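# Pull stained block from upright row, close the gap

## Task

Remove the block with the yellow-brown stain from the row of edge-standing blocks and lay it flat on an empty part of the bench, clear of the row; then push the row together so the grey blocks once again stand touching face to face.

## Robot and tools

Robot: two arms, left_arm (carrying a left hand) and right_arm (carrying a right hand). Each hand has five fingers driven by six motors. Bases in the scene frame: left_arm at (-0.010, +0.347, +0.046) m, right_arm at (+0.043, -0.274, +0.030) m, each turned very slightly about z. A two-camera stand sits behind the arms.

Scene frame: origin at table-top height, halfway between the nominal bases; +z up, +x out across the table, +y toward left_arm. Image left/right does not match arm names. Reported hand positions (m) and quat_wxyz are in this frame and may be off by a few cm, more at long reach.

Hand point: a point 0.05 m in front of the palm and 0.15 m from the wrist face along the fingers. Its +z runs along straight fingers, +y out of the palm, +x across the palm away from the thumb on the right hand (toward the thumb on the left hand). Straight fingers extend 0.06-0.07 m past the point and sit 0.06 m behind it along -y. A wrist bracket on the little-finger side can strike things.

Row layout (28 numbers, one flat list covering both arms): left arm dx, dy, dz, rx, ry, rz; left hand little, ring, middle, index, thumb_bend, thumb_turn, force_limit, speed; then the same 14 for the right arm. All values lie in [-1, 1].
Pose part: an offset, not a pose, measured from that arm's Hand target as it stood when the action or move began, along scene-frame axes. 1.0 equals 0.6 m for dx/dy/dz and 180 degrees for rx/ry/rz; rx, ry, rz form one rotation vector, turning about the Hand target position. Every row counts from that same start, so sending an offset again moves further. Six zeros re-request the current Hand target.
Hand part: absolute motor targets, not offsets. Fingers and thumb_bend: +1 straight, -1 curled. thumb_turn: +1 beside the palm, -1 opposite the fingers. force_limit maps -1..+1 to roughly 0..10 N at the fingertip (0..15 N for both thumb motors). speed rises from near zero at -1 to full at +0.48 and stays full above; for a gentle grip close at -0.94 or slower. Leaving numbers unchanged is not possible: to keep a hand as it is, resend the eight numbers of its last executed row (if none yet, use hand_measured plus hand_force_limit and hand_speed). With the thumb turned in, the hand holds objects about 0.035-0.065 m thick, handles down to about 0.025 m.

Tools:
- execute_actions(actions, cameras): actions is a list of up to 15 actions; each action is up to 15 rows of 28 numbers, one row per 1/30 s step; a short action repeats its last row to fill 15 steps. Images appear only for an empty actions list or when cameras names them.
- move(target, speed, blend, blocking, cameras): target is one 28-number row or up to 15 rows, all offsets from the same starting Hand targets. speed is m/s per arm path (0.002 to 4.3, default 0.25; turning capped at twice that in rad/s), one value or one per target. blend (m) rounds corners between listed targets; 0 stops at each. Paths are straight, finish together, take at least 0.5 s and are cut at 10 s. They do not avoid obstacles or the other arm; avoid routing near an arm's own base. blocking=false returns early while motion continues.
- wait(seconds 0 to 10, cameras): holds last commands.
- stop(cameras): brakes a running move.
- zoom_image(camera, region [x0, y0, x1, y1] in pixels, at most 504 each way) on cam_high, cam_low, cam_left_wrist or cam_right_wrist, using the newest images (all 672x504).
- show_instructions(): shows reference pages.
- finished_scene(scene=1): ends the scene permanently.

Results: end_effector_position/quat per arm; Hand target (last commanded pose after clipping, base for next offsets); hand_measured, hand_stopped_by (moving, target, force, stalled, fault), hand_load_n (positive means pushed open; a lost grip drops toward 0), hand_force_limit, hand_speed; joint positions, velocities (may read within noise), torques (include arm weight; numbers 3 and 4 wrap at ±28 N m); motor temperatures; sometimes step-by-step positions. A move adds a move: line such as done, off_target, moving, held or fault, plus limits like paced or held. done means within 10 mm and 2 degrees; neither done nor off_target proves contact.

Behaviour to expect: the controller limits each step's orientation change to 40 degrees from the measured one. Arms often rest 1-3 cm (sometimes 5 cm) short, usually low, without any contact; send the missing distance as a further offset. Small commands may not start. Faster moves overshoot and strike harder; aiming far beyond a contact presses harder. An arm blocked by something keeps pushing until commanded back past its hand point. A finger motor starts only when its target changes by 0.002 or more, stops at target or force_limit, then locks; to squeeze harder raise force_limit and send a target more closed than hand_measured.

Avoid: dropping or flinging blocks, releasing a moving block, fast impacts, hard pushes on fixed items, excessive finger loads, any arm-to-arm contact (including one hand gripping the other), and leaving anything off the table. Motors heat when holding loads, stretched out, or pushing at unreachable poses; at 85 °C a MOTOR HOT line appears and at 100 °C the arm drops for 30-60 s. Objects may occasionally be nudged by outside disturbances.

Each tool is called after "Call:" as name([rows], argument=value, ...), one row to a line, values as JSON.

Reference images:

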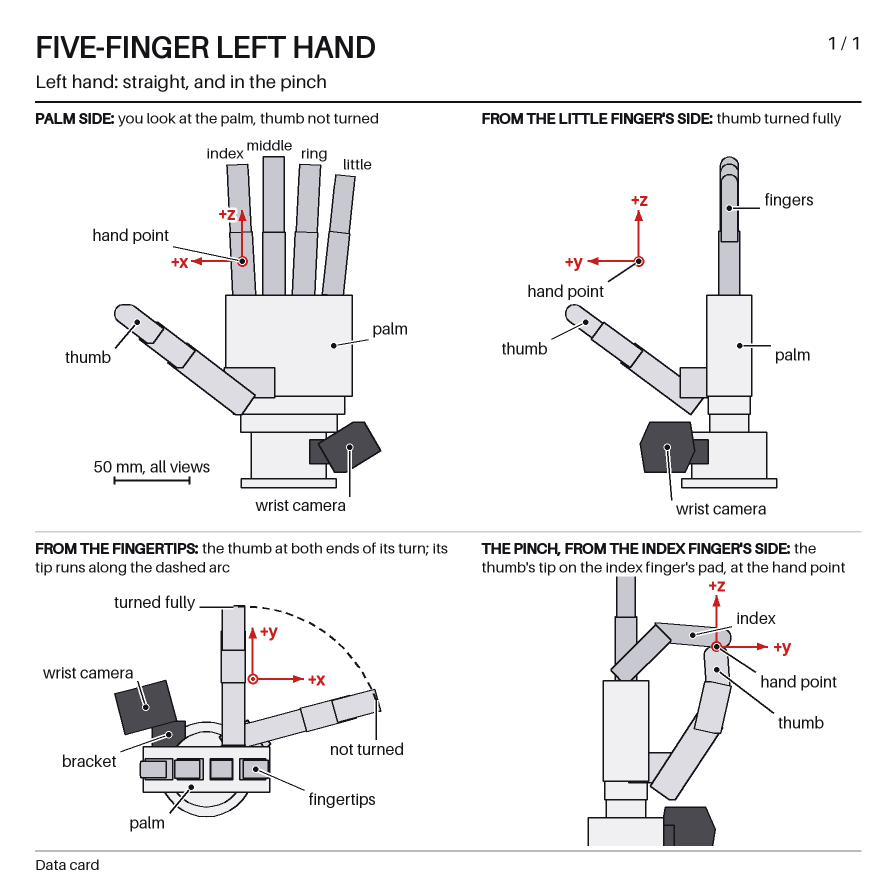

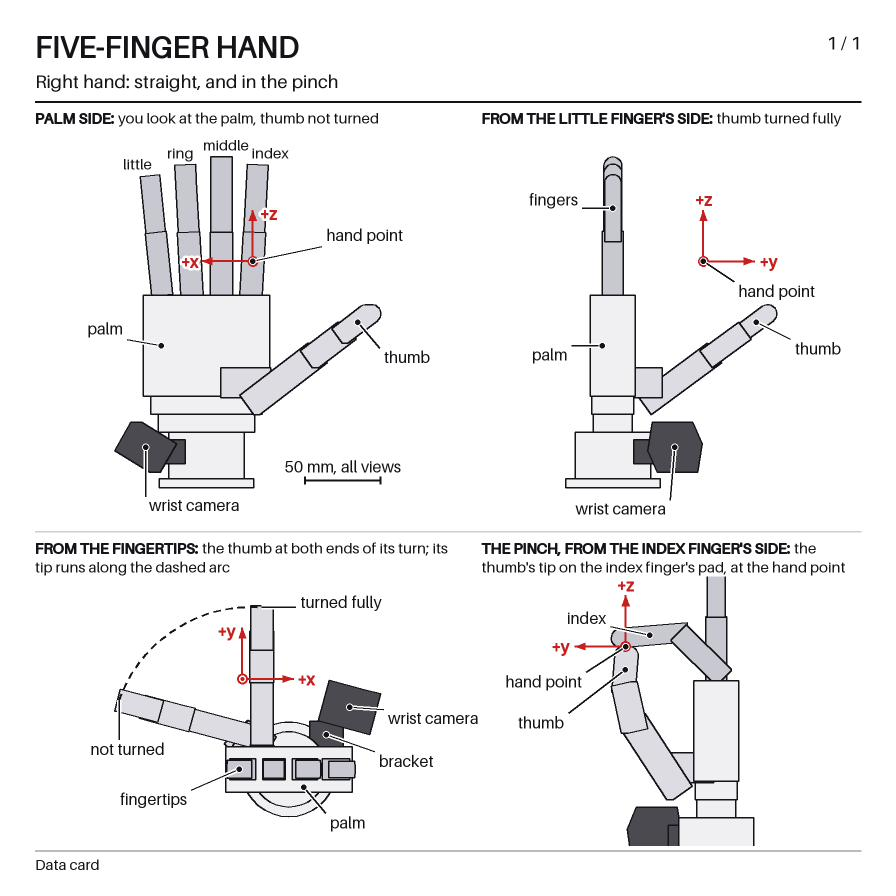

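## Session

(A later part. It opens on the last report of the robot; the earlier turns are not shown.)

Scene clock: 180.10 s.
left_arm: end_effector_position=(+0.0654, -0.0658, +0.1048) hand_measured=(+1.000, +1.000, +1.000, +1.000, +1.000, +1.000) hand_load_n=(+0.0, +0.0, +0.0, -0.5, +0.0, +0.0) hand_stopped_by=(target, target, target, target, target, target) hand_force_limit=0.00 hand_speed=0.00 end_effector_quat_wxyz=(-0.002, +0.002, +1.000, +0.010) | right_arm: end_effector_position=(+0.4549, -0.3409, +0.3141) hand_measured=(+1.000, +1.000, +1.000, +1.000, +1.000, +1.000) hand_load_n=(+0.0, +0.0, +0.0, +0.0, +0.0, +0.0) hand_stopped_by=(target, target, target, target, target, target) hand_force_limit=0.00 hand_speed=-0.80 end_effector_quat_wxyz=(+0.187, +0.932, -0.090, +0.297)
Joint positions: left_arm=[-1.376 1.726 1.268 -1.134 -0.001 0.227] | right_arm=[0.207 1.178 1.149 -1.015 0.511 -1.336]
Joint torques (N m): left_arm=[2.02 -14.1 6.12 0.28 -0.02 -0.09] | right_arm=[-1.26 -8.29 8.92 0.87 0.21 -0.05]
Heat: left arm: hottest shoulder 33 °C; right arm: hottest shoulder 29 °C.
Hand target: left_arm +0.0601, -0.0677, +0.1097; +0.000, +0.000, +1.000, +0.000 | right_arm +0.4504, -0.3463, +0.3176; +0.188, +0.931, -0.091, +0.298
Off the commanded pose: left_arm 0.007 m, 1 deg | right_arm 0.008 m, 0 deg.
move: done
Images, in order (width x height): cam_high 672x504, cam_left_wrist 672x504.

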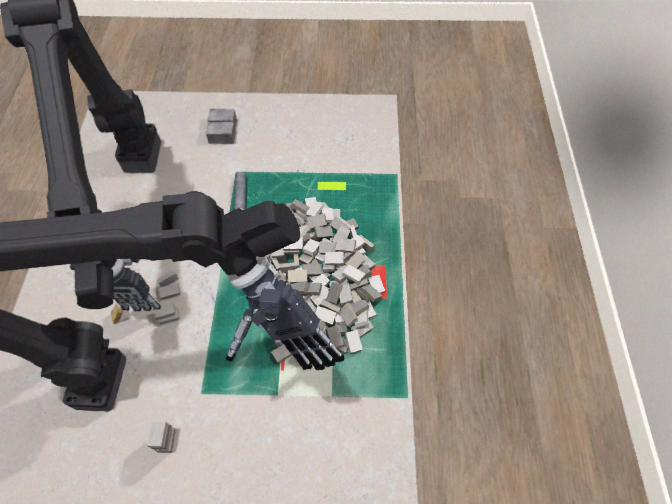

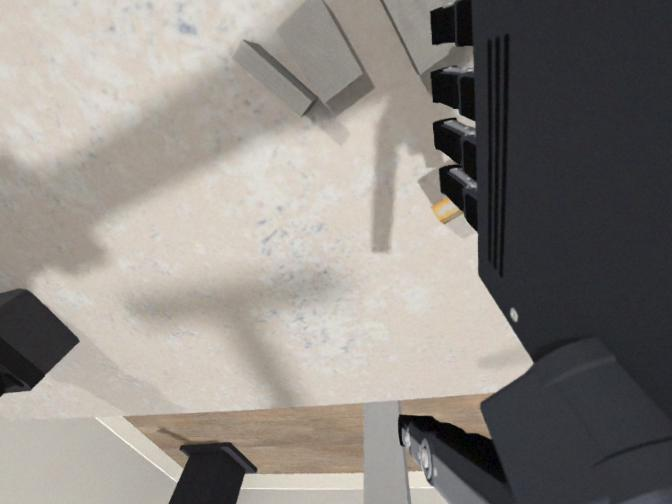

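Call:
move(target=[0.07,0.03,0.03,0,0,0,1,1,1,1,1,1,0,0,0,0,0,0,0,0,1,1,1,1,1,1,0,-0.8], speed=0.05, cameras=["cam_left_wrist", "cam_high"])

Call:
zoom_image(camera="cam_high", region=[100, 270, 180, 340])

Call:
zoom_image(camera="cam_left_wrist", region=[340, 160, 500, 320])

Scene clock: 182.37 s.
left_arm: end_effector_position=(+0.0987, -0.0519, +0.1185) hand_measured=(+1.000, +1.000, +1.000, +1.000, +1.000, +1.000) hand_load_n=(+0.0, +0.0, +0.0, +0.0, +0.0, +0.0) hand_stopped_by=(target, target, target, target, target, target) hand_force_limit=0.00 hand_speed=0.00 end_effector_quat_wxyz=(-0.002, -0.004, +1.000, +0.006) | right_arm: end_effector_position=(+0.4549, -0.3409, +0.3141) hand_measured=(+1.000, +1.000, +1.000, +1.000, +1.000, +1.000) hand_load_n=(+0.0, +0.0, +0.0, +0.0, +0.0, +0.0) hand_stopped_by=(target, target, target, target, target, target) hand_force_limit=0.00 hand_speed=-0.80 end_effector_quat_wxyz=(+0.187, +0.932, -0.090, +0.297)
Joint positions: left_arm=[-1.3 1.693 1.265 -1.156 -0.001 0.29] | right_arm=[0.207 1.178 1.149 -1.015 0.511 -1.336]
Joint torques (N m): left_arm=[2.78 -14.8 6.87 -0.21 -0.04 0.22] | right_arm=[-1.2 -8.41 8.87 0.69 0.29 -0.07]
Heat: left arm: hottest shoulder 33 °C; right arm: hottest shoulder 29 °C.
Hand target: left_arm +0.1021, -0.0497, +0.1276; +0.000, +0.000, +1.000, +0.000 | right_arm +0.4504, -0.3463, +0.3176; +0.188, +0.931, -0.091, +0.298
Off the commanded pose: left_arm 0.010 m, 1 deg | right_arm 0.008 m, 0 deg.
move: done
Images, in order (width x height): cam_high 672x504, cam_left_wrist 672x504.

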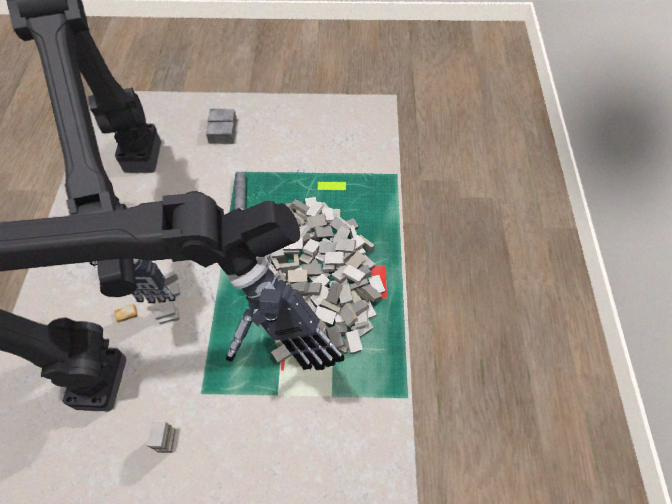

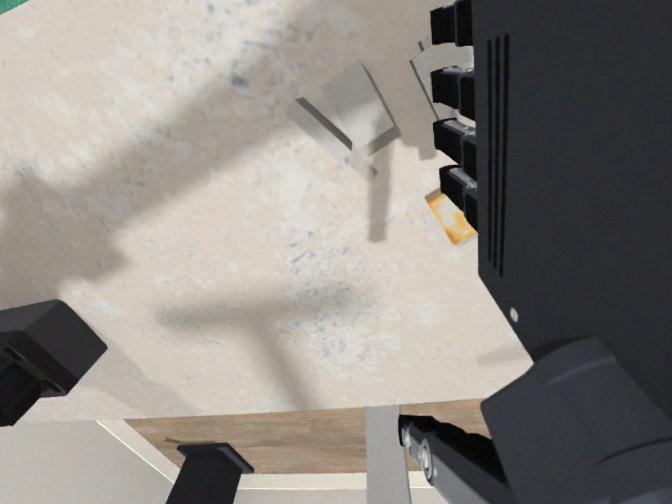

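Scaled by 6.300 from the camera's 672x504 image, which has a finer 960x720 frame.

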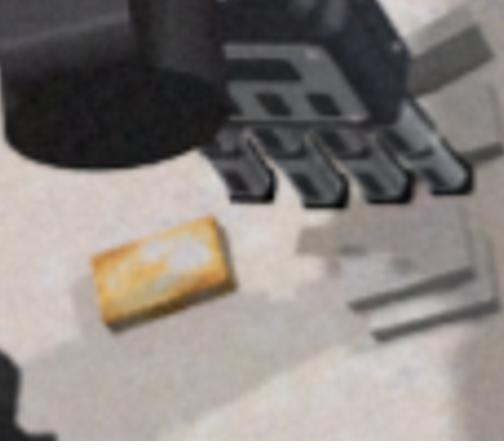

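Scaled by 3.150 from the camera's 672x504 image, which has a finer 960x720 frame.

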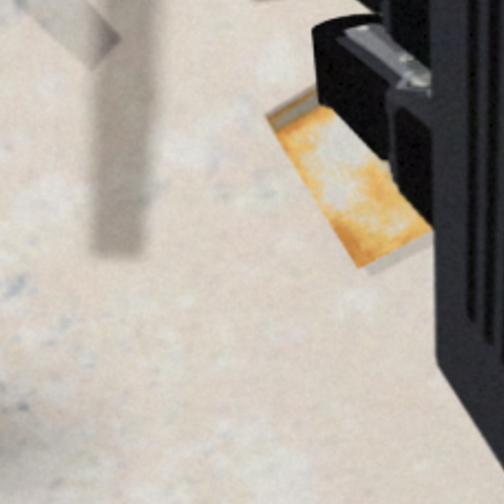

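Call:
move([
  [-0.028,0.075,0,0,0,0,-1,-1,-1,1,1,1,0,0,0,0,0,0,0,0,1,1,1,1,1,1,0,-0.8],
  [-0.028,0.075,-0.073,0,0,0,-1,-1,-1,1,1,1,0,0,0,0,0,0,0,0,1,1,1,1,1,1,0,-0.8],
], speed=[0.15, 0.08], cameras=["cam_left_wrist", "cam_high"])

Call:
zoom_image(camera="cam_high", region=[100, 260, 200, 340])

Call:
zoom_image(camera="cam_left_wrist", region=[260, 60, 500, 280])

Scene clock: 199.20 s.
left_arm: end_effector_position=(+0.0847, -0.0060, +0.0929) hand_measured=(-1.000, -1.000, -1.000, +1.000, +1.000, +1.000) hand_load_n=(+0.0, +0.0, +0.0, +0.0, +0.0, +0.0) hand_stopped_by=(target, target, target, target, target, target) hand_force_limit=0.00 hand_speed=0.00 end_effector_quat_wxyz=(+0.003, -0.003, +1.000, -0.008) | right_arm: end_effector_position=(+0.4549, -0.3409, +0.3141) hand_measured=(+1.000, +1.000, +1.000, +1.000, +1.000, +1.000) hand_load_n=(+0.0, +0.0, +0.0, +0.0, +0.0, +0.0) hand_stopped_by=(target, target, target, target, target, target) hand_force_limit=0.00 hand_speed=-0.80 end_effector_quat_wxyz=(+0.187, +0.932, -0.090, +0.297)
Joint positions: left_arm=[-1.3 1.589 1.064 -1.029 -0.001 0.291] | right_arm=[0.207 1.178 1.149 -1.015 0.511 -1.336]
Joint torques (N m): left_arm=[1.55 -8.94 6.3 0.42 -0.03 0.17] | right_arm=[-1.49 -8 8.83 0.73 0.28 -0.08]
Heat: left arm: hottest shoulder 34 °C; right arm: hottest shoulder 29 °C.
Hand target: left_arm +0.0853, -0.0047, +0.0838; +0.000, +0.000, +1.000, +0.000 | right_arm +0.4504, -0.3463, +0.3176; +0.188, +0.931, -0.091, +0.298
Off the commanded pose: left_arm 0.009 m, 1 deg | right_arm 0.008 m, 0 deg.
move: done
Images, in order (width x height): cam_high 672x504, cam_left_wrist 672x504.

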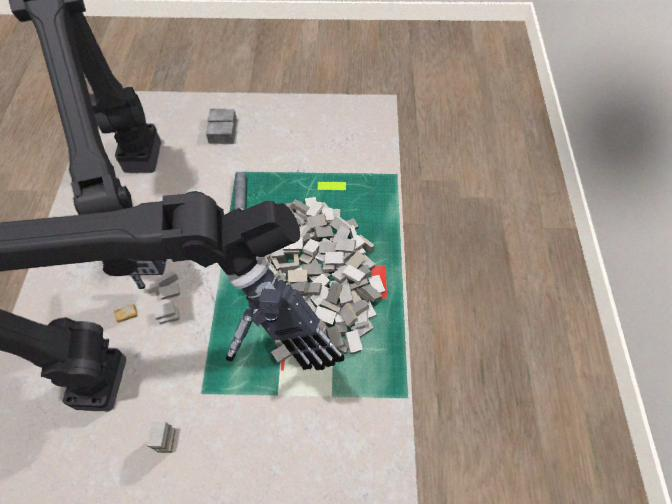

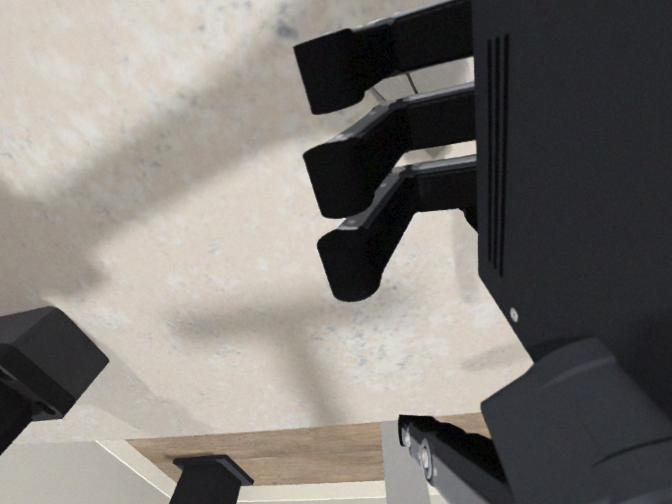

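Scaled by 5.040 from the camera's 672x504 image, which has a finer 960x720 frame.

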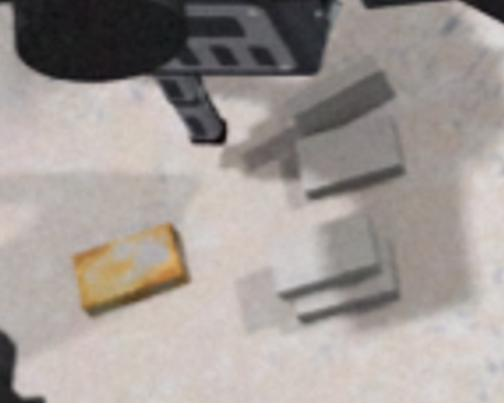

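Scaled by 2.100 from the camera's 672x504 image, which has a finer 960x720 frame.

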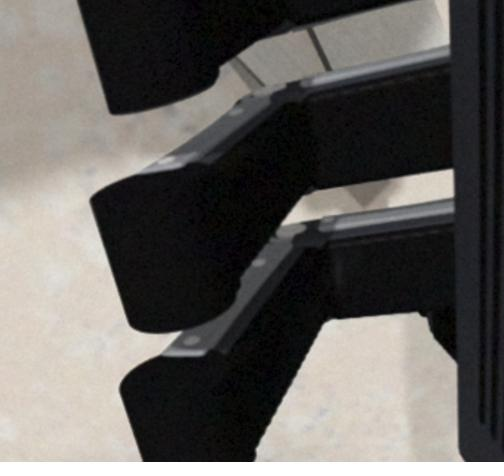

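Call:
move([
  [0.0,-0.0117,-0.03,0,0,0,-1,-1,-1,1,1,1,0,0,0,0,0,0,0,0,1,1,1,1,1,1,0,-0.8],
  [0.09,-0.0117,-0.03,0,0,0,-1,-1,-1,1,1,1,0,0,0,0,0,0,0,0,1,1,1,1,1,1,0,-0.8],
], speed=[0.08, 0.06], cameras=["cam_left_wrist", "cam_high"])

Call:
zoom_image(camera="cam_high", region=[100, 260, 200, 340])

Scene clock: 202.50 s.
left_arm: end_effector_position=(+0.1225, -0.0040, +0.0708) hand_measured=(-1.000, -1.000, -1.000, +1.000, +1.000, +1.000) hand_load_n=(+0.0, +0.0, +0.0, +0.0, +0.0, +0.0) hand_stopped_by=(target, target, target, target, target, target) hand_force_limit=0.00 hand_speed=0.00 end_effector_quat_wxyz=(-0.006, +0.004, +1.000, -0.004) | right_arm: end_effector_position=(+0.4549, -0.3409, +0.3141) hand_measured=(+1.000, +1.000, +1.000, +1.000, +1.000, +1.000) hand_load_n=(+0.0, +0.0, +0.0, +0.0, +0.0, +0.0) hand_stopped_by=(target, target, target, target, target, target) hand_force_limit=0.00 hand_speed=-0.80 end_effector_quat_wxyz=(+0.187, +0.932, -0.090, +0.297)
Joint positions: left_arm=[-1.213 1.655 1.077 -0.988 0.014 0.394] | right_arm=[0.207 1.178 1.149 -1.015 0.511 -1.336]
Joint torques (N m): left_arm=[4.31 -8.29 8.91 -0.06 -0.6 0.22] | right_arm=[-1.2 -7.94 8.88 0.65 0.21 -0.07]
Heat: left arm: hottest shoulder 34 °C; right arm: hottest shoulder 29 °C.
Hand target: left_arm +0.1392, -0.0117, +0.0657; +0.000, +0.000, +1.000, +0.000 | right_arm +0.4504, -0.3463, +0.3176; +0.188, +0.931, -0.091, +0.298
Off the commanded pose: left_arm 0.019 m, 1 deg | right_arm 0.008 m, 0 deg.
move: off_target (left_arm)
Images, in order (width x height): cam_high 672x504, cam_left_wrist 672x504.

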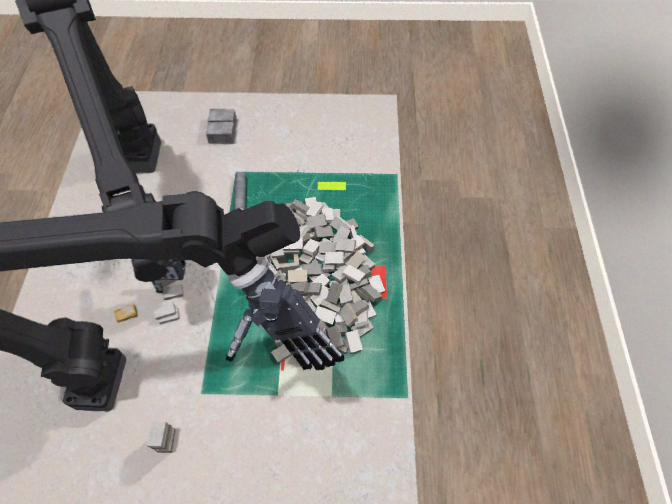

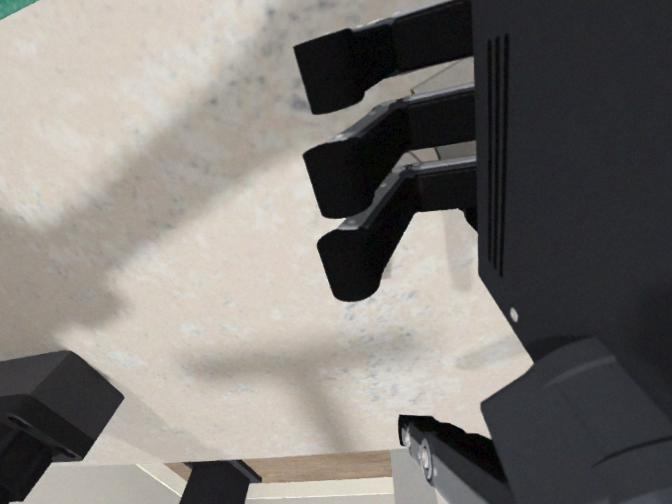

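Scaled by 5.040 from the camera's 672x504 image, which has a finer 960x720 frame.

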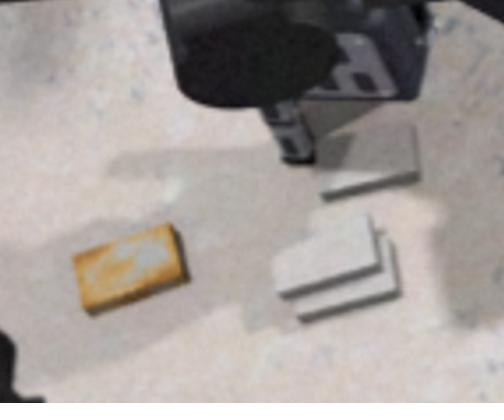

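Call:
move(target=[0.07,-0.004,0,0,0,0,-1,-1,-1,1,1,1,0,0,0,0,0,0,0,0,1,1,1,1,1,1,0,-0.8], speed=0.06, cameras=["cam_left_wrist", "cam_high"])

Call:
zoom_image(camera="cam_high", region=[110, 260, 210, 340])

Scene clock: 204.33 s.
left_arm: end_effector_position=(+0.1626, -0.0064, +0.0715) hand_measured=(-1.000, -1.000, -1.000, +1.000, +1.000, +1.000) hand_load_n=(+0.0, +0.0, +0.0, -0.5, +0.0, +0.0) hand_stopped_by=(target, target, target, target, target, target) hand_force_limit=0.00 hand_speed=0.00 end_effector_quat_wxyz=(-0.007, +0.005, +1.000, -0.003) | right_arm: end_effector_position=(+0.4549, -0.3409, +0.3141) hand_measured=(+1.000, +1.000, +1.000, +1.000, +1.000, +1.000) hand_load_n=(+0.0, +0.0, +0.0, +0.0, +0.0, +0.0) hand_stopped_by=(target, target, target, target, target, target) hand_force_limit=0.00 hand_speed=-0.80 end_effector_quat_wxyz=(+0.187, +0.932, -0.090, +0.297)
Joint positions: left_arm=[-1.134 1.699 1.137 -1.009 0.015 0.473] | right_arm=[0.207 1.178 1.149 -1.015 0.511 -1.336]
Joint torques (N m): left_arm=[3.43 -9.05 9.07 0.01 -0.64 0.19] | right_arm=[-1.85 -8.23 8.98 0.66 0.22 -0.11]
Heat: left arm: hottest shoulder 34 °C; right arm: hottest shoulder 29 °C.
Hand target: left_arm +0.1812, -0.0140, +0.0658; +0.000, +0.000, +1.000, +0.000 | right_arm +0.4504, -0.3463, +0.3176; +0.188, +0.931, -0.091, +0.298
Off the commanded pose: left_arm 0.021 m, 1 deg | right_arm 0.008 m, 0 deg.
move: off_target (left_arm)
Images, in order (width x height): cam_high 672x504, cam_left_wrist 672x504.

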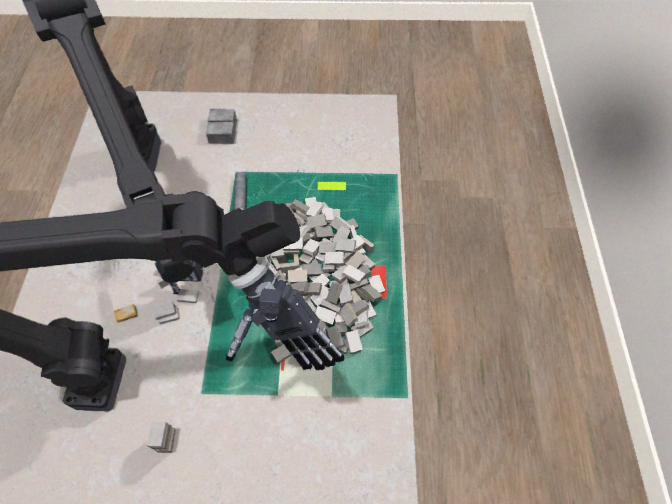

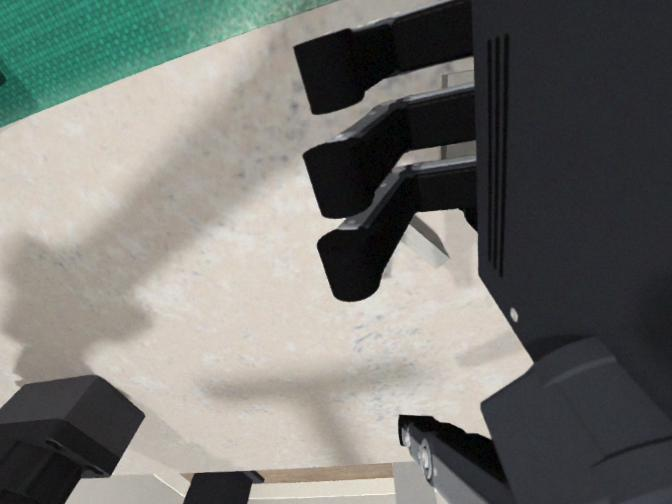

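Scaled by 5.040 from the camera's 672x504 image, which has a finer 960x720 frame.

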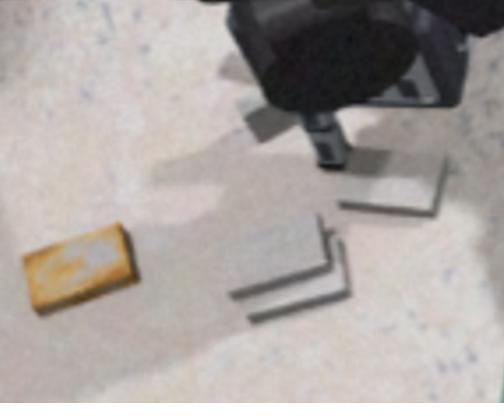

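Call:
move(target=[0.055,0.0,0,0,0,0,-1,-1,-1,1,1,1,0,0,0,0,0,0,0,0,1,1,1,1,1,1,0,-0.8], speed=0.06, cameras=["cam_high"])

Call:
zoom_image(camera="cam_high", region=[120, 260, 220, 340])

Scene clock: 205.93 s.
left_arm: end_effector_position=(+0.1950, -0.0074, +0.0721) hand_measured=(-1.000, -1.000, -1.000, +1.000, +1.000, +1.000) hand_load_n=(+0.5, +0.0, +0.0, -0.5, +0.0, +0.0) hand_stopped_by=(target, target, target, target, target, target) hand_force_limit=0.00 hand_speed=0.00 end_effector_quat_wxyz=(-0.007, +0.004, +1.000, -0.004) | right_arm: end_effector_position=(+0.4549, -0.3409, +0.3141) hand_measured=(+1.000, +1.000, +1.000, +1.000, +1.000, +1.000) hand_load_n=(+0.0, +0.0, +0.0, +0.0, +0.0, +0.0) hand_stopped_by=(target, target, target, target, target, target) hand_force_limit=0.00 hand_speed=-0.80 end_effector_quat_wxyz=(+0.187, +0.932, -0.090, +0.297)
Joint positions: left_arm=[-1.074 1.735 1.188 -1.024 0.015 0.532] | right_arm=[0.207 1.178 1.149 -1.015 0.511 -1.336]
Joint torques (N m): left_arm=[4.13 -9.29 9.29 0.06 -0.65 0.17] | right_arm=[-1.44 -7.47 8.88 0.85 0.23 -0.12]
Heat: left arm: hottest shoulder 34 °C; right arm: hottest shoulder 29 °C.
Hand target: left_arm +0.2142, -0.0141, +0.0658; +0.000, +0.000, +1.000, +0.000 | right_arm +0.4504, -0.3463, +0.3176; +0.188, +0.931, -0.091, +0.298
Off the commanded pose: left_arm 0.021 m, 1 deg | right_arm 0.008 m, 0 deg.
move: off_target (left_arm)
Images, in order (width x height): cam_high 672x504.

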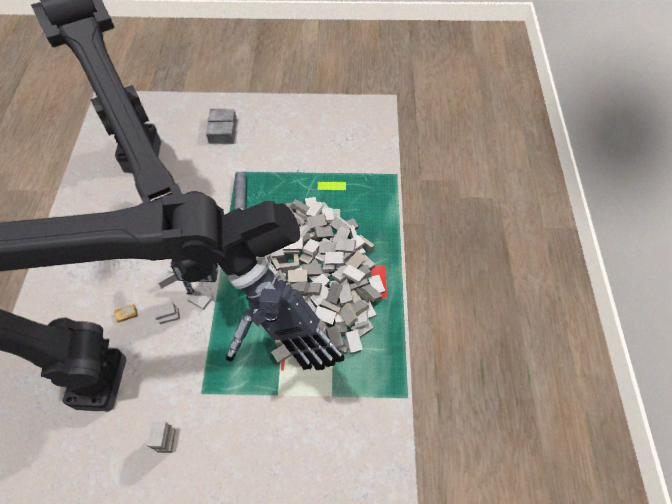

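Scaled by 5.040 from the camera's 672x504 image, which has a finer 960x720 frame.

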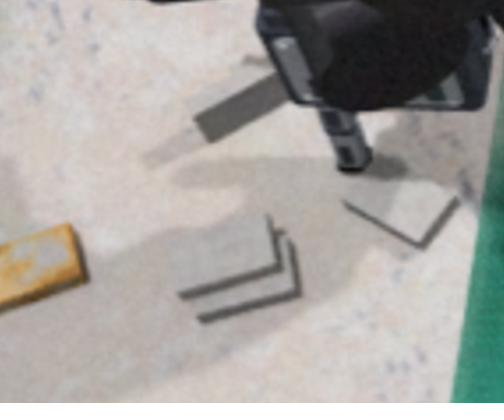

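Call:
move([
  [-0.06,0.0,0,0,0,0,-1,-1,-1,1,1,1,0,0,0,0,0,0,0,0,1,1,1,1,1,1,0,-0.8],
  [-0.06,0.0,0.2,0,0,0,1,1,1,1,0,-0.2,0,0,0,0,0,0,0,0,1,1,1,1,1,1,0,-0.8],
  [-0.016,-0.097,0.032,-0.3819,-0.216,0.2765,1,1,1,1,0,-0.2,0,0,0,0,0,0,0,0,1,1,1,1,1,1,0,-0.8],
], speed=[0.1, 0.2, 0.25], cameras=["cam_high", "cam_left_wrist", "cam_low"])

Call:
zoom_image(camera="cam_high", region=[130, 240, 230, 320])

Call:
zoom_image(camera="cam_left_wrist", region=[180, 120, 430, 340])

Scene clock: 214.93 s.
left_arm: end_effector_position=(+0.2088, -0.0724, +0.0925) hand_measured=(+1.000, +1.000, +1.000, +1.000, +0.000, -0.200) hand_load_n=(+0.0, +0.0, +0.0, +0.0, +0.0, +0.0) hand_stopped_by=(target, target, target, target, target, target) hand_force_limit=0.00 hand_speed=0.00 end_effector_quat_wxyz=(+0.306, -0.389, +0.684, -0.537) | right_arm: end_effector_position=(+0.4549, -0.3409, +0.3141) hand_measured=(+1.000, +1.000, +1.000, +1.000, +1.000, +1.000) hand_load_n=(+0.0, +0.0, +0.0, +0.0, +0.0, +0.0) hand_stopped_by=(target, target, target, target, target, target) hand_force_limit=0.00 hand_speed=-0.80 end_effector_quat_wxyz=(+0.187, +0.932, -0.090, +0.297)
Joint positions: left_arm=[-1.324 1.511 0.425 0.762 -0.734 -0.22] | right_arm=[0.207 1.178 1.149 -1.015 0.511 -1.336]
Joint torques (N m): left_arm=[1.61 -5.3 4.41 1.8 -0.27 0.05] | right_arm=[-1.96 -8.23 8.92 0.84 0.25 -0.1]
Heat: left arm: hottest shoulder 34 °C; right arm: hottest shoulder 29 °C.
Hand target: left_arm +0.2047, -0.0724, +0.0852; +0.303, -0.388, +0.686, -0.536 | right_arm +0.4504, -0.3463, +0.3176; +0.188, +0.931, -0.091, +0.298
Off the commanded pose: left_arm 0.009 m, 0 deg | right_arm 0.008 m, 0 deg.
move: done; target 2's new numbers were sent with left_arm's hand 0.020 m and 2 deg from that target
Images, in order (width x height): cam_high 672x504, cam_low 672x504, cam_left_wrist 672x504.

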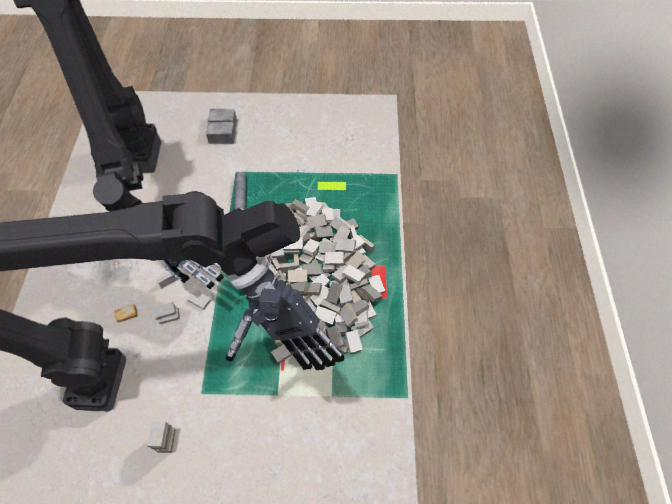

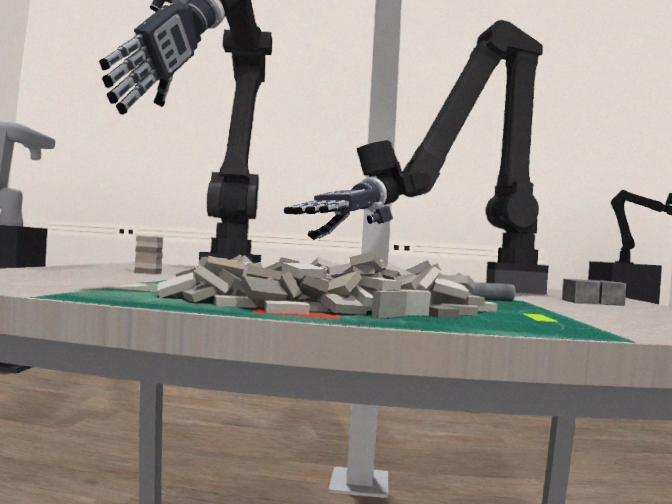

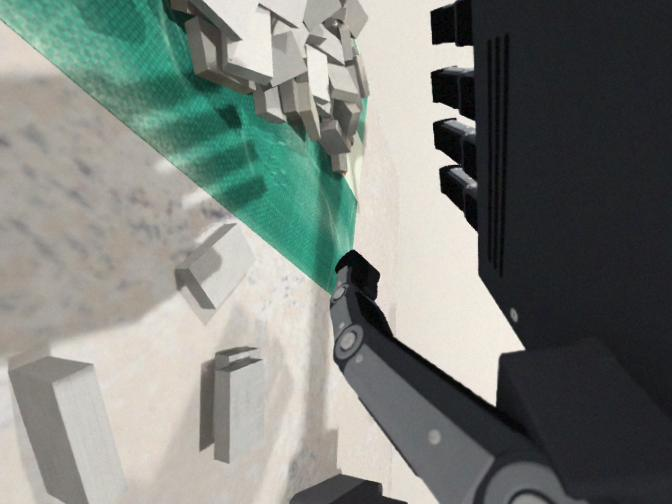

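Scaled by 5.040 from the camera's 672x504 image, which has a finer 960x720 frame.

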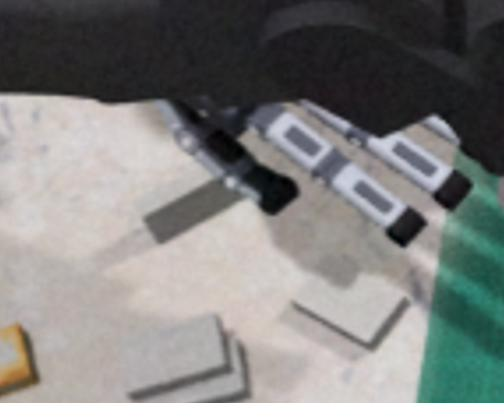

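Scaled by 2.016 from the camera's 672x504 image, which has a finer 960x720 frame.

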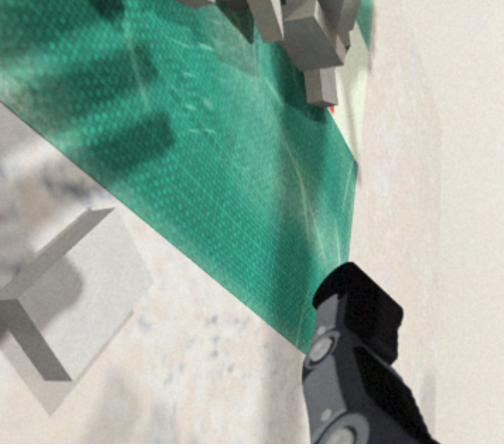

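Call:
move([
  [-0.008,0.037,0.25,0,0,0,1,1,1,0.375,0,-0.2,0,0,0,0,0,0,0,0,1,1,1,1,1,1,0,-0.8],
  [-0.008,0.037,0.358,0.5246,-0.1457,-0.6714,1,1,1,0.375,0,-0.2,0,0,0,0,0,0,0,0,1,1,1,1,1,1,0,-0.8],
], speed=0.4, blend=[0.05, 0], cameras=["cam_low", "cam_left_wrist"])

Call:
zoom_image(camera="cam_low", region=[260, 40, 400, 180])

Scene clock: 222.40 s.
left_arm: end_effector_position=(+0.1963, -0.0353, +0.2907) hand_measured=(+1.000, +1.000, +1.000, +0.376, +0.000, -0.200) hand_load_n=(+0.0, +0.0, +0.0, +0.0, +0.0, +0.0) hand_stopped_by=(target, target, target, target, target, target) hand_force_limit=0.00 hand_speed=0.00 end_effector_quat_wxyz=(-0.008, +0.700, +0.714, +0.003) | right_arm: end_effector_position=(+0.4549, -0.3409, +0.3141) hand_measured=(+1.000, +1.000, +1.000, +1.000, +1.000, +1.000) hand_load_n=(+0.0, +0.0, +0.0, +0.0, +0.0, +0.0) hand_stopped_by=(target, target, target, target, target, target) hand_force_limit=0.00 hand_speed=-0.80 end_effector_quat_wxyz=(+0.187, +0.932, -0.090, +0.297)
Joint positions: left_arm=[-1.255 1.497 1.496 -1.586 0.002 1.894] | right_arm=[0.207 1.178 1.149 -1.015 0.511 -1.336]
Joint torques (N m): left_arm=[1.61 -9.29 11.1 -0.13 -0.11 0.24] | right_arm=[-1.85 -8.29 8.88 0.9 0.25 -0.09]
Heat: left arm: hottest shoulder 33 °C; right arm: hottest shoulder 29 °C.
Hand target: left_arm +0.1999, -0.0503, +0.2997; +0.000, +0.707, +0.707, +0.000 | right_arm +0.4504, -0.3463, +0.3176; +0.188, +0.931, -0.091, +0.298
Off the commanded pose: left_arm 0.018 m, 2 deg | right_arm 0.008 m, 0 deg.
move: off_target (left_arm)
Images, in order (width x height): cam_low 672x504, cam_left_wrist 672x504.

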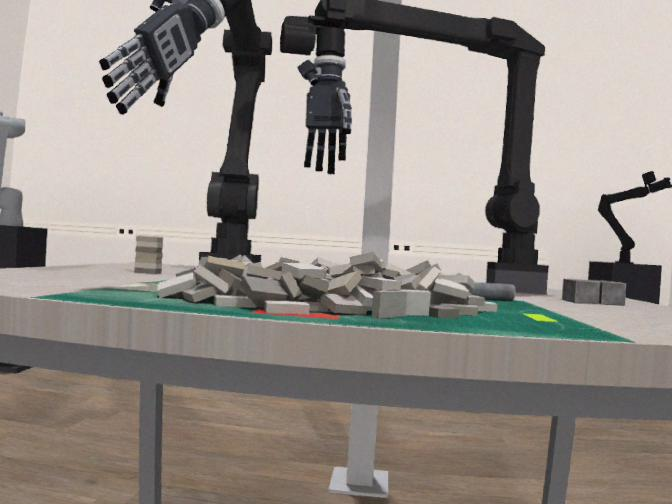

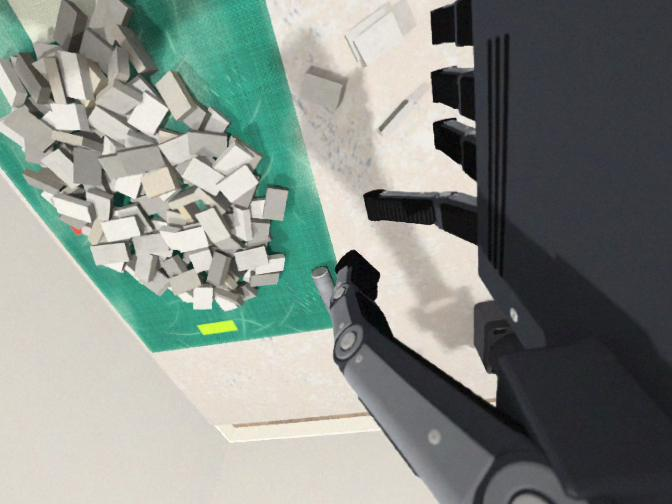

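Scaled by 3.600 from the camera's 672x504 image, which has a finer 960x720 frame.

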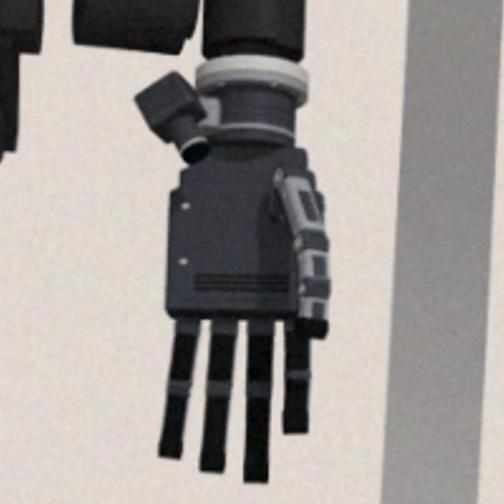

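Call:
move([
  [0.001,-0.0365,-0.2,-0.5246,0.1457,0.6714,1,1,1,1,0,-0.38,0,0,0,0,0,0,0,0,1,1,1,1,1,1,0,-0.8],
  [0.001,-0.0365,-0.415,-0.5246,0.1457,0.6714,1,1,1,1,0,-0.38,0,0,0,0,0,0,0,0,1,1,1,1,1,1,0,-0.8],
], speed=[0.4, 0.15], cameras=["cam_high", "cam_left_wrist"])

Call:
zoom_image(camera="cam_high", region=[150, 250, 230, 320])

Call:
zoom_image(camera="cam_left_wrist", region=[180, 150, 420, 350])

Scene clock: 230.07 s.
left_arm: end_effector_position=(+0.2044, -0.0727, +0.0579) hand_measured=(+1.000, +1.000, +1.000, +1.000, +0.000, -0.380) hand_load_n=(+0.0, +0.0, +0.0, +0.0, +0.0, +0.0) hand_stopped_by=(target, target, target, target, target, target) hand_force_limit=0.00 hand_speed=0.00 end_effector_quat_wxyz=(+0.304, -0.391, +0.682, -0.538) | right_arm: end_effector_position=(+0.4549, -0.3409, +0.3141) hand_measured=(+1.000, +1.000, +1.000, +1.000, +1.000, +1.000) hand_load_n=(+0.0, +0.0, +0.0, +0.0, +0.0, +0.0) hand_stopped_by=(target, target, target, target, target, target) hand_force_limit=0.00 hand_speed=-0.80 end_effector_quat_wxyz=(+0.187, +0.932, -0.090, +0.297)
Joint positions: left_arm=[-1.337 1.656 0.41 0.918 -0.746 -0.234] | right_arm=[0.207 1.178 1.149 -1.015 0.511 -1.336]
Joint torques (N m): left_arm=[1.67 -5.83 3.41 1.69 -0.31 0.1] | right_arm=[-1.49 -8.12 8.95 0.77 0.23 -0.12]
Heat: left arm: hottest shoulder 33 °C; right arm: hottest shoulder 29 °C.
Hand target: left_arm +0.2005, -0.0722, +0.0509; +0.303, -0.388, +0.686, -0.536 | right_arm +0.4504, -0.3463, +0.3176; +0.188, +0.931, -0.091, +0.298
Off the commanded pose: left_arm 0.008 m, 1 deg | right_arm 0.008 m, 0 deg.
move: done
Images, in order (width x height): cam_high 672x504, cam_left_wrist 672x504.

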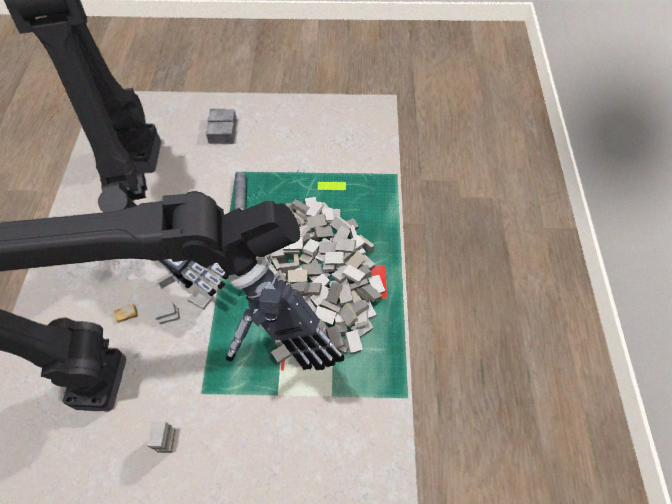

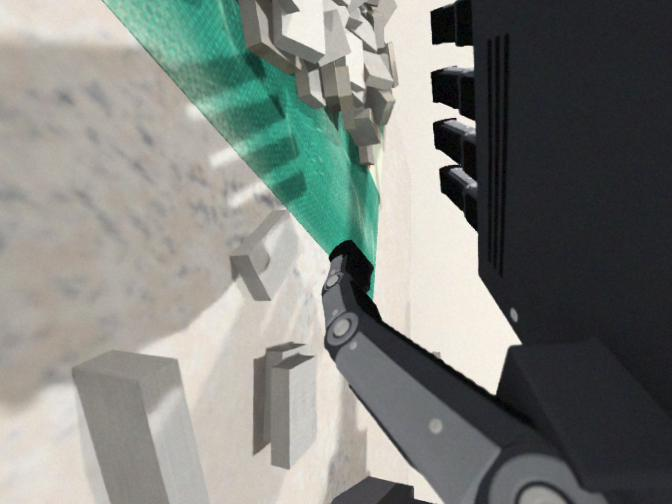

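Scaled by 6.300 from the camera's 672x504 image, which has a finer 960x720 frame.

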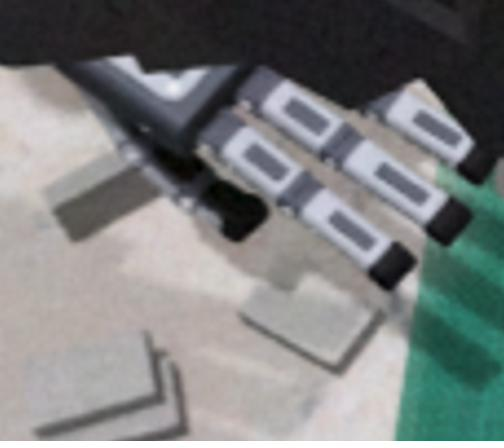

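Scaled by 2.100 from the camera's 672x504 image, which has a finer 960x720 frame.

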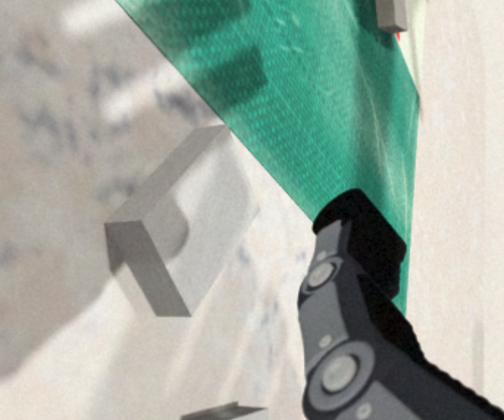

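Call:
move(target=[-0.016,-0.0072,-0.046,0,0,0,1,1,1,1,0,-0.38,0,0,0,0,0,0,0,0,1,1,1,1,1,1,0,-0.8], speed=0.08, cameras=["cam_high", "cam_left_wrist"])

Call:
zoom_image(camera="cam_high", region=[160, 260, 220, 320])

Call:
zoom_image(camera="cam_left_wrist", region=[240, 150, 440, 330])

Scene clock: 240.63 s.
left_arm: end_effector_position=(+0.1941, -0.0725, +0.0269) hand_measured=(+1.000, +1.000, +1.000, +1.000, +0.000, -0.380) hand_load_n=(+0.0, +0.0, +0.0, +0.0, +0.5, +0.0) hand_stopped_by=(target, target, target, target, target, target) hand_force_limit=0.00 hand_speed=0.00 end_effector_quat_wxyz=(+0.308, -0.386, +0.688, -0.532) | right_arm: end_effector_position=(+0.4549, -0.3409, +0.3141) hand_measured=(+1.000, +1.000, +1.000, +1.000, +1.000, +1.000) hand_load_n=(+0.0, +0.0, +0.0, +0.0, +0.0, +0.0) hand_stopped_by=(target, target, target, target, target, target) hand_force_limit=0.00 hand_speed=-0.80 end_effector_quat_wxyz=(+0.187, +0.932, -0.090, +0.297)
Joint positions: left_arm=[-1.37 1.781 0.41 1.023 -0.777 -0.235] | right_arm=[0.207 1.178 1.149 -1.015 0.511 -1.336]
Joint torques (N m): left_arm=[1.08 -6.89 3.18 1.84 -0.33 -0.01] | right_arm=[-1.79 -8.18 8.69 0.75 0.28 -0.09]
Heat: left arm: hottest shoulder 33 °C; right arm: hottest shoulder 29 °C.
Hand target: left_arm +0.1909, -0.0766, +0.0233; +0.303, -0.388, +0.686, -0.536 | right_arm +0.4504, -0.3463, +0.3176; +0.188, +0.931, -0.091, +0.298
Off the commanded pose: left_arm 0.006 m, 1 deg | right_arm 0.008 m, 0 deg.
move: done
Images, in order (width x height): cam_high 672x504, cam_left_wrist 672x504.

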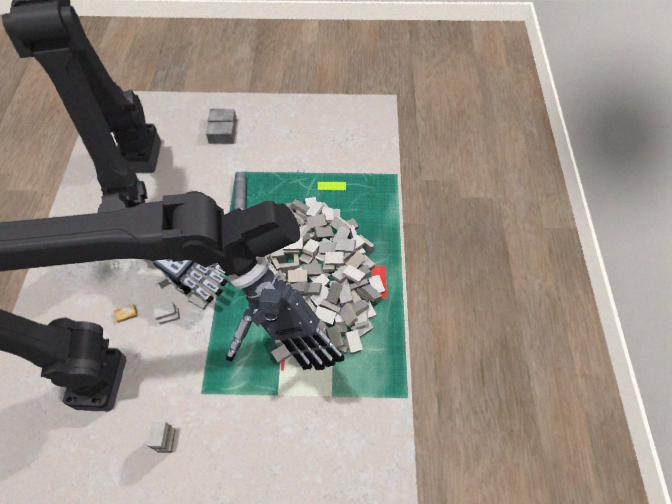

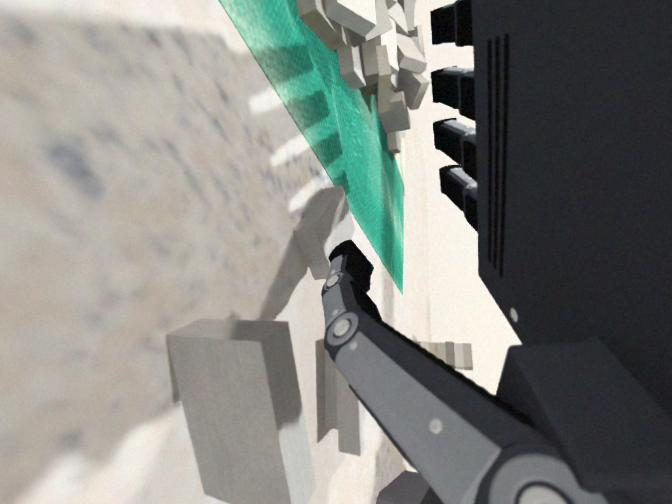

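Scaled by 8.400 from the camera's 672x504 image, which has a finer 960x720 frame.

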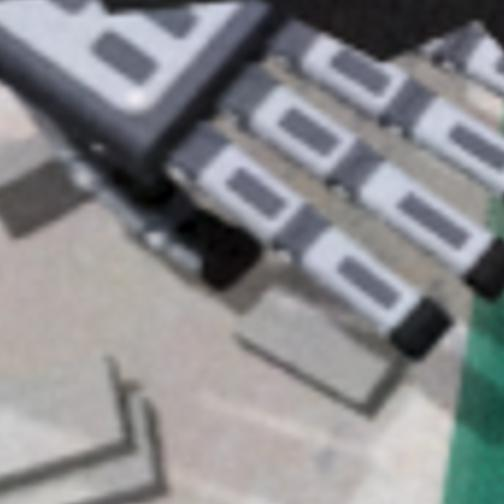

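Scaled by 2.520 from the camera's 672x504 image, which has a finer 960x720 frame.

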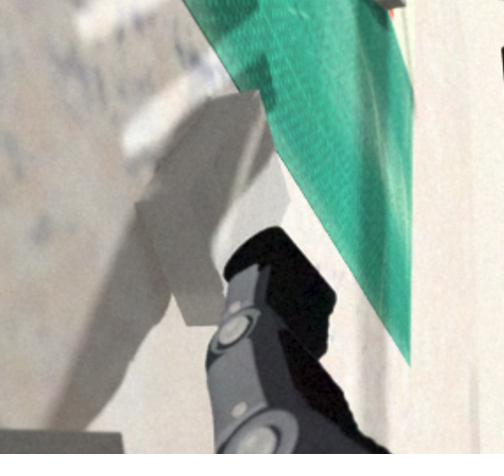

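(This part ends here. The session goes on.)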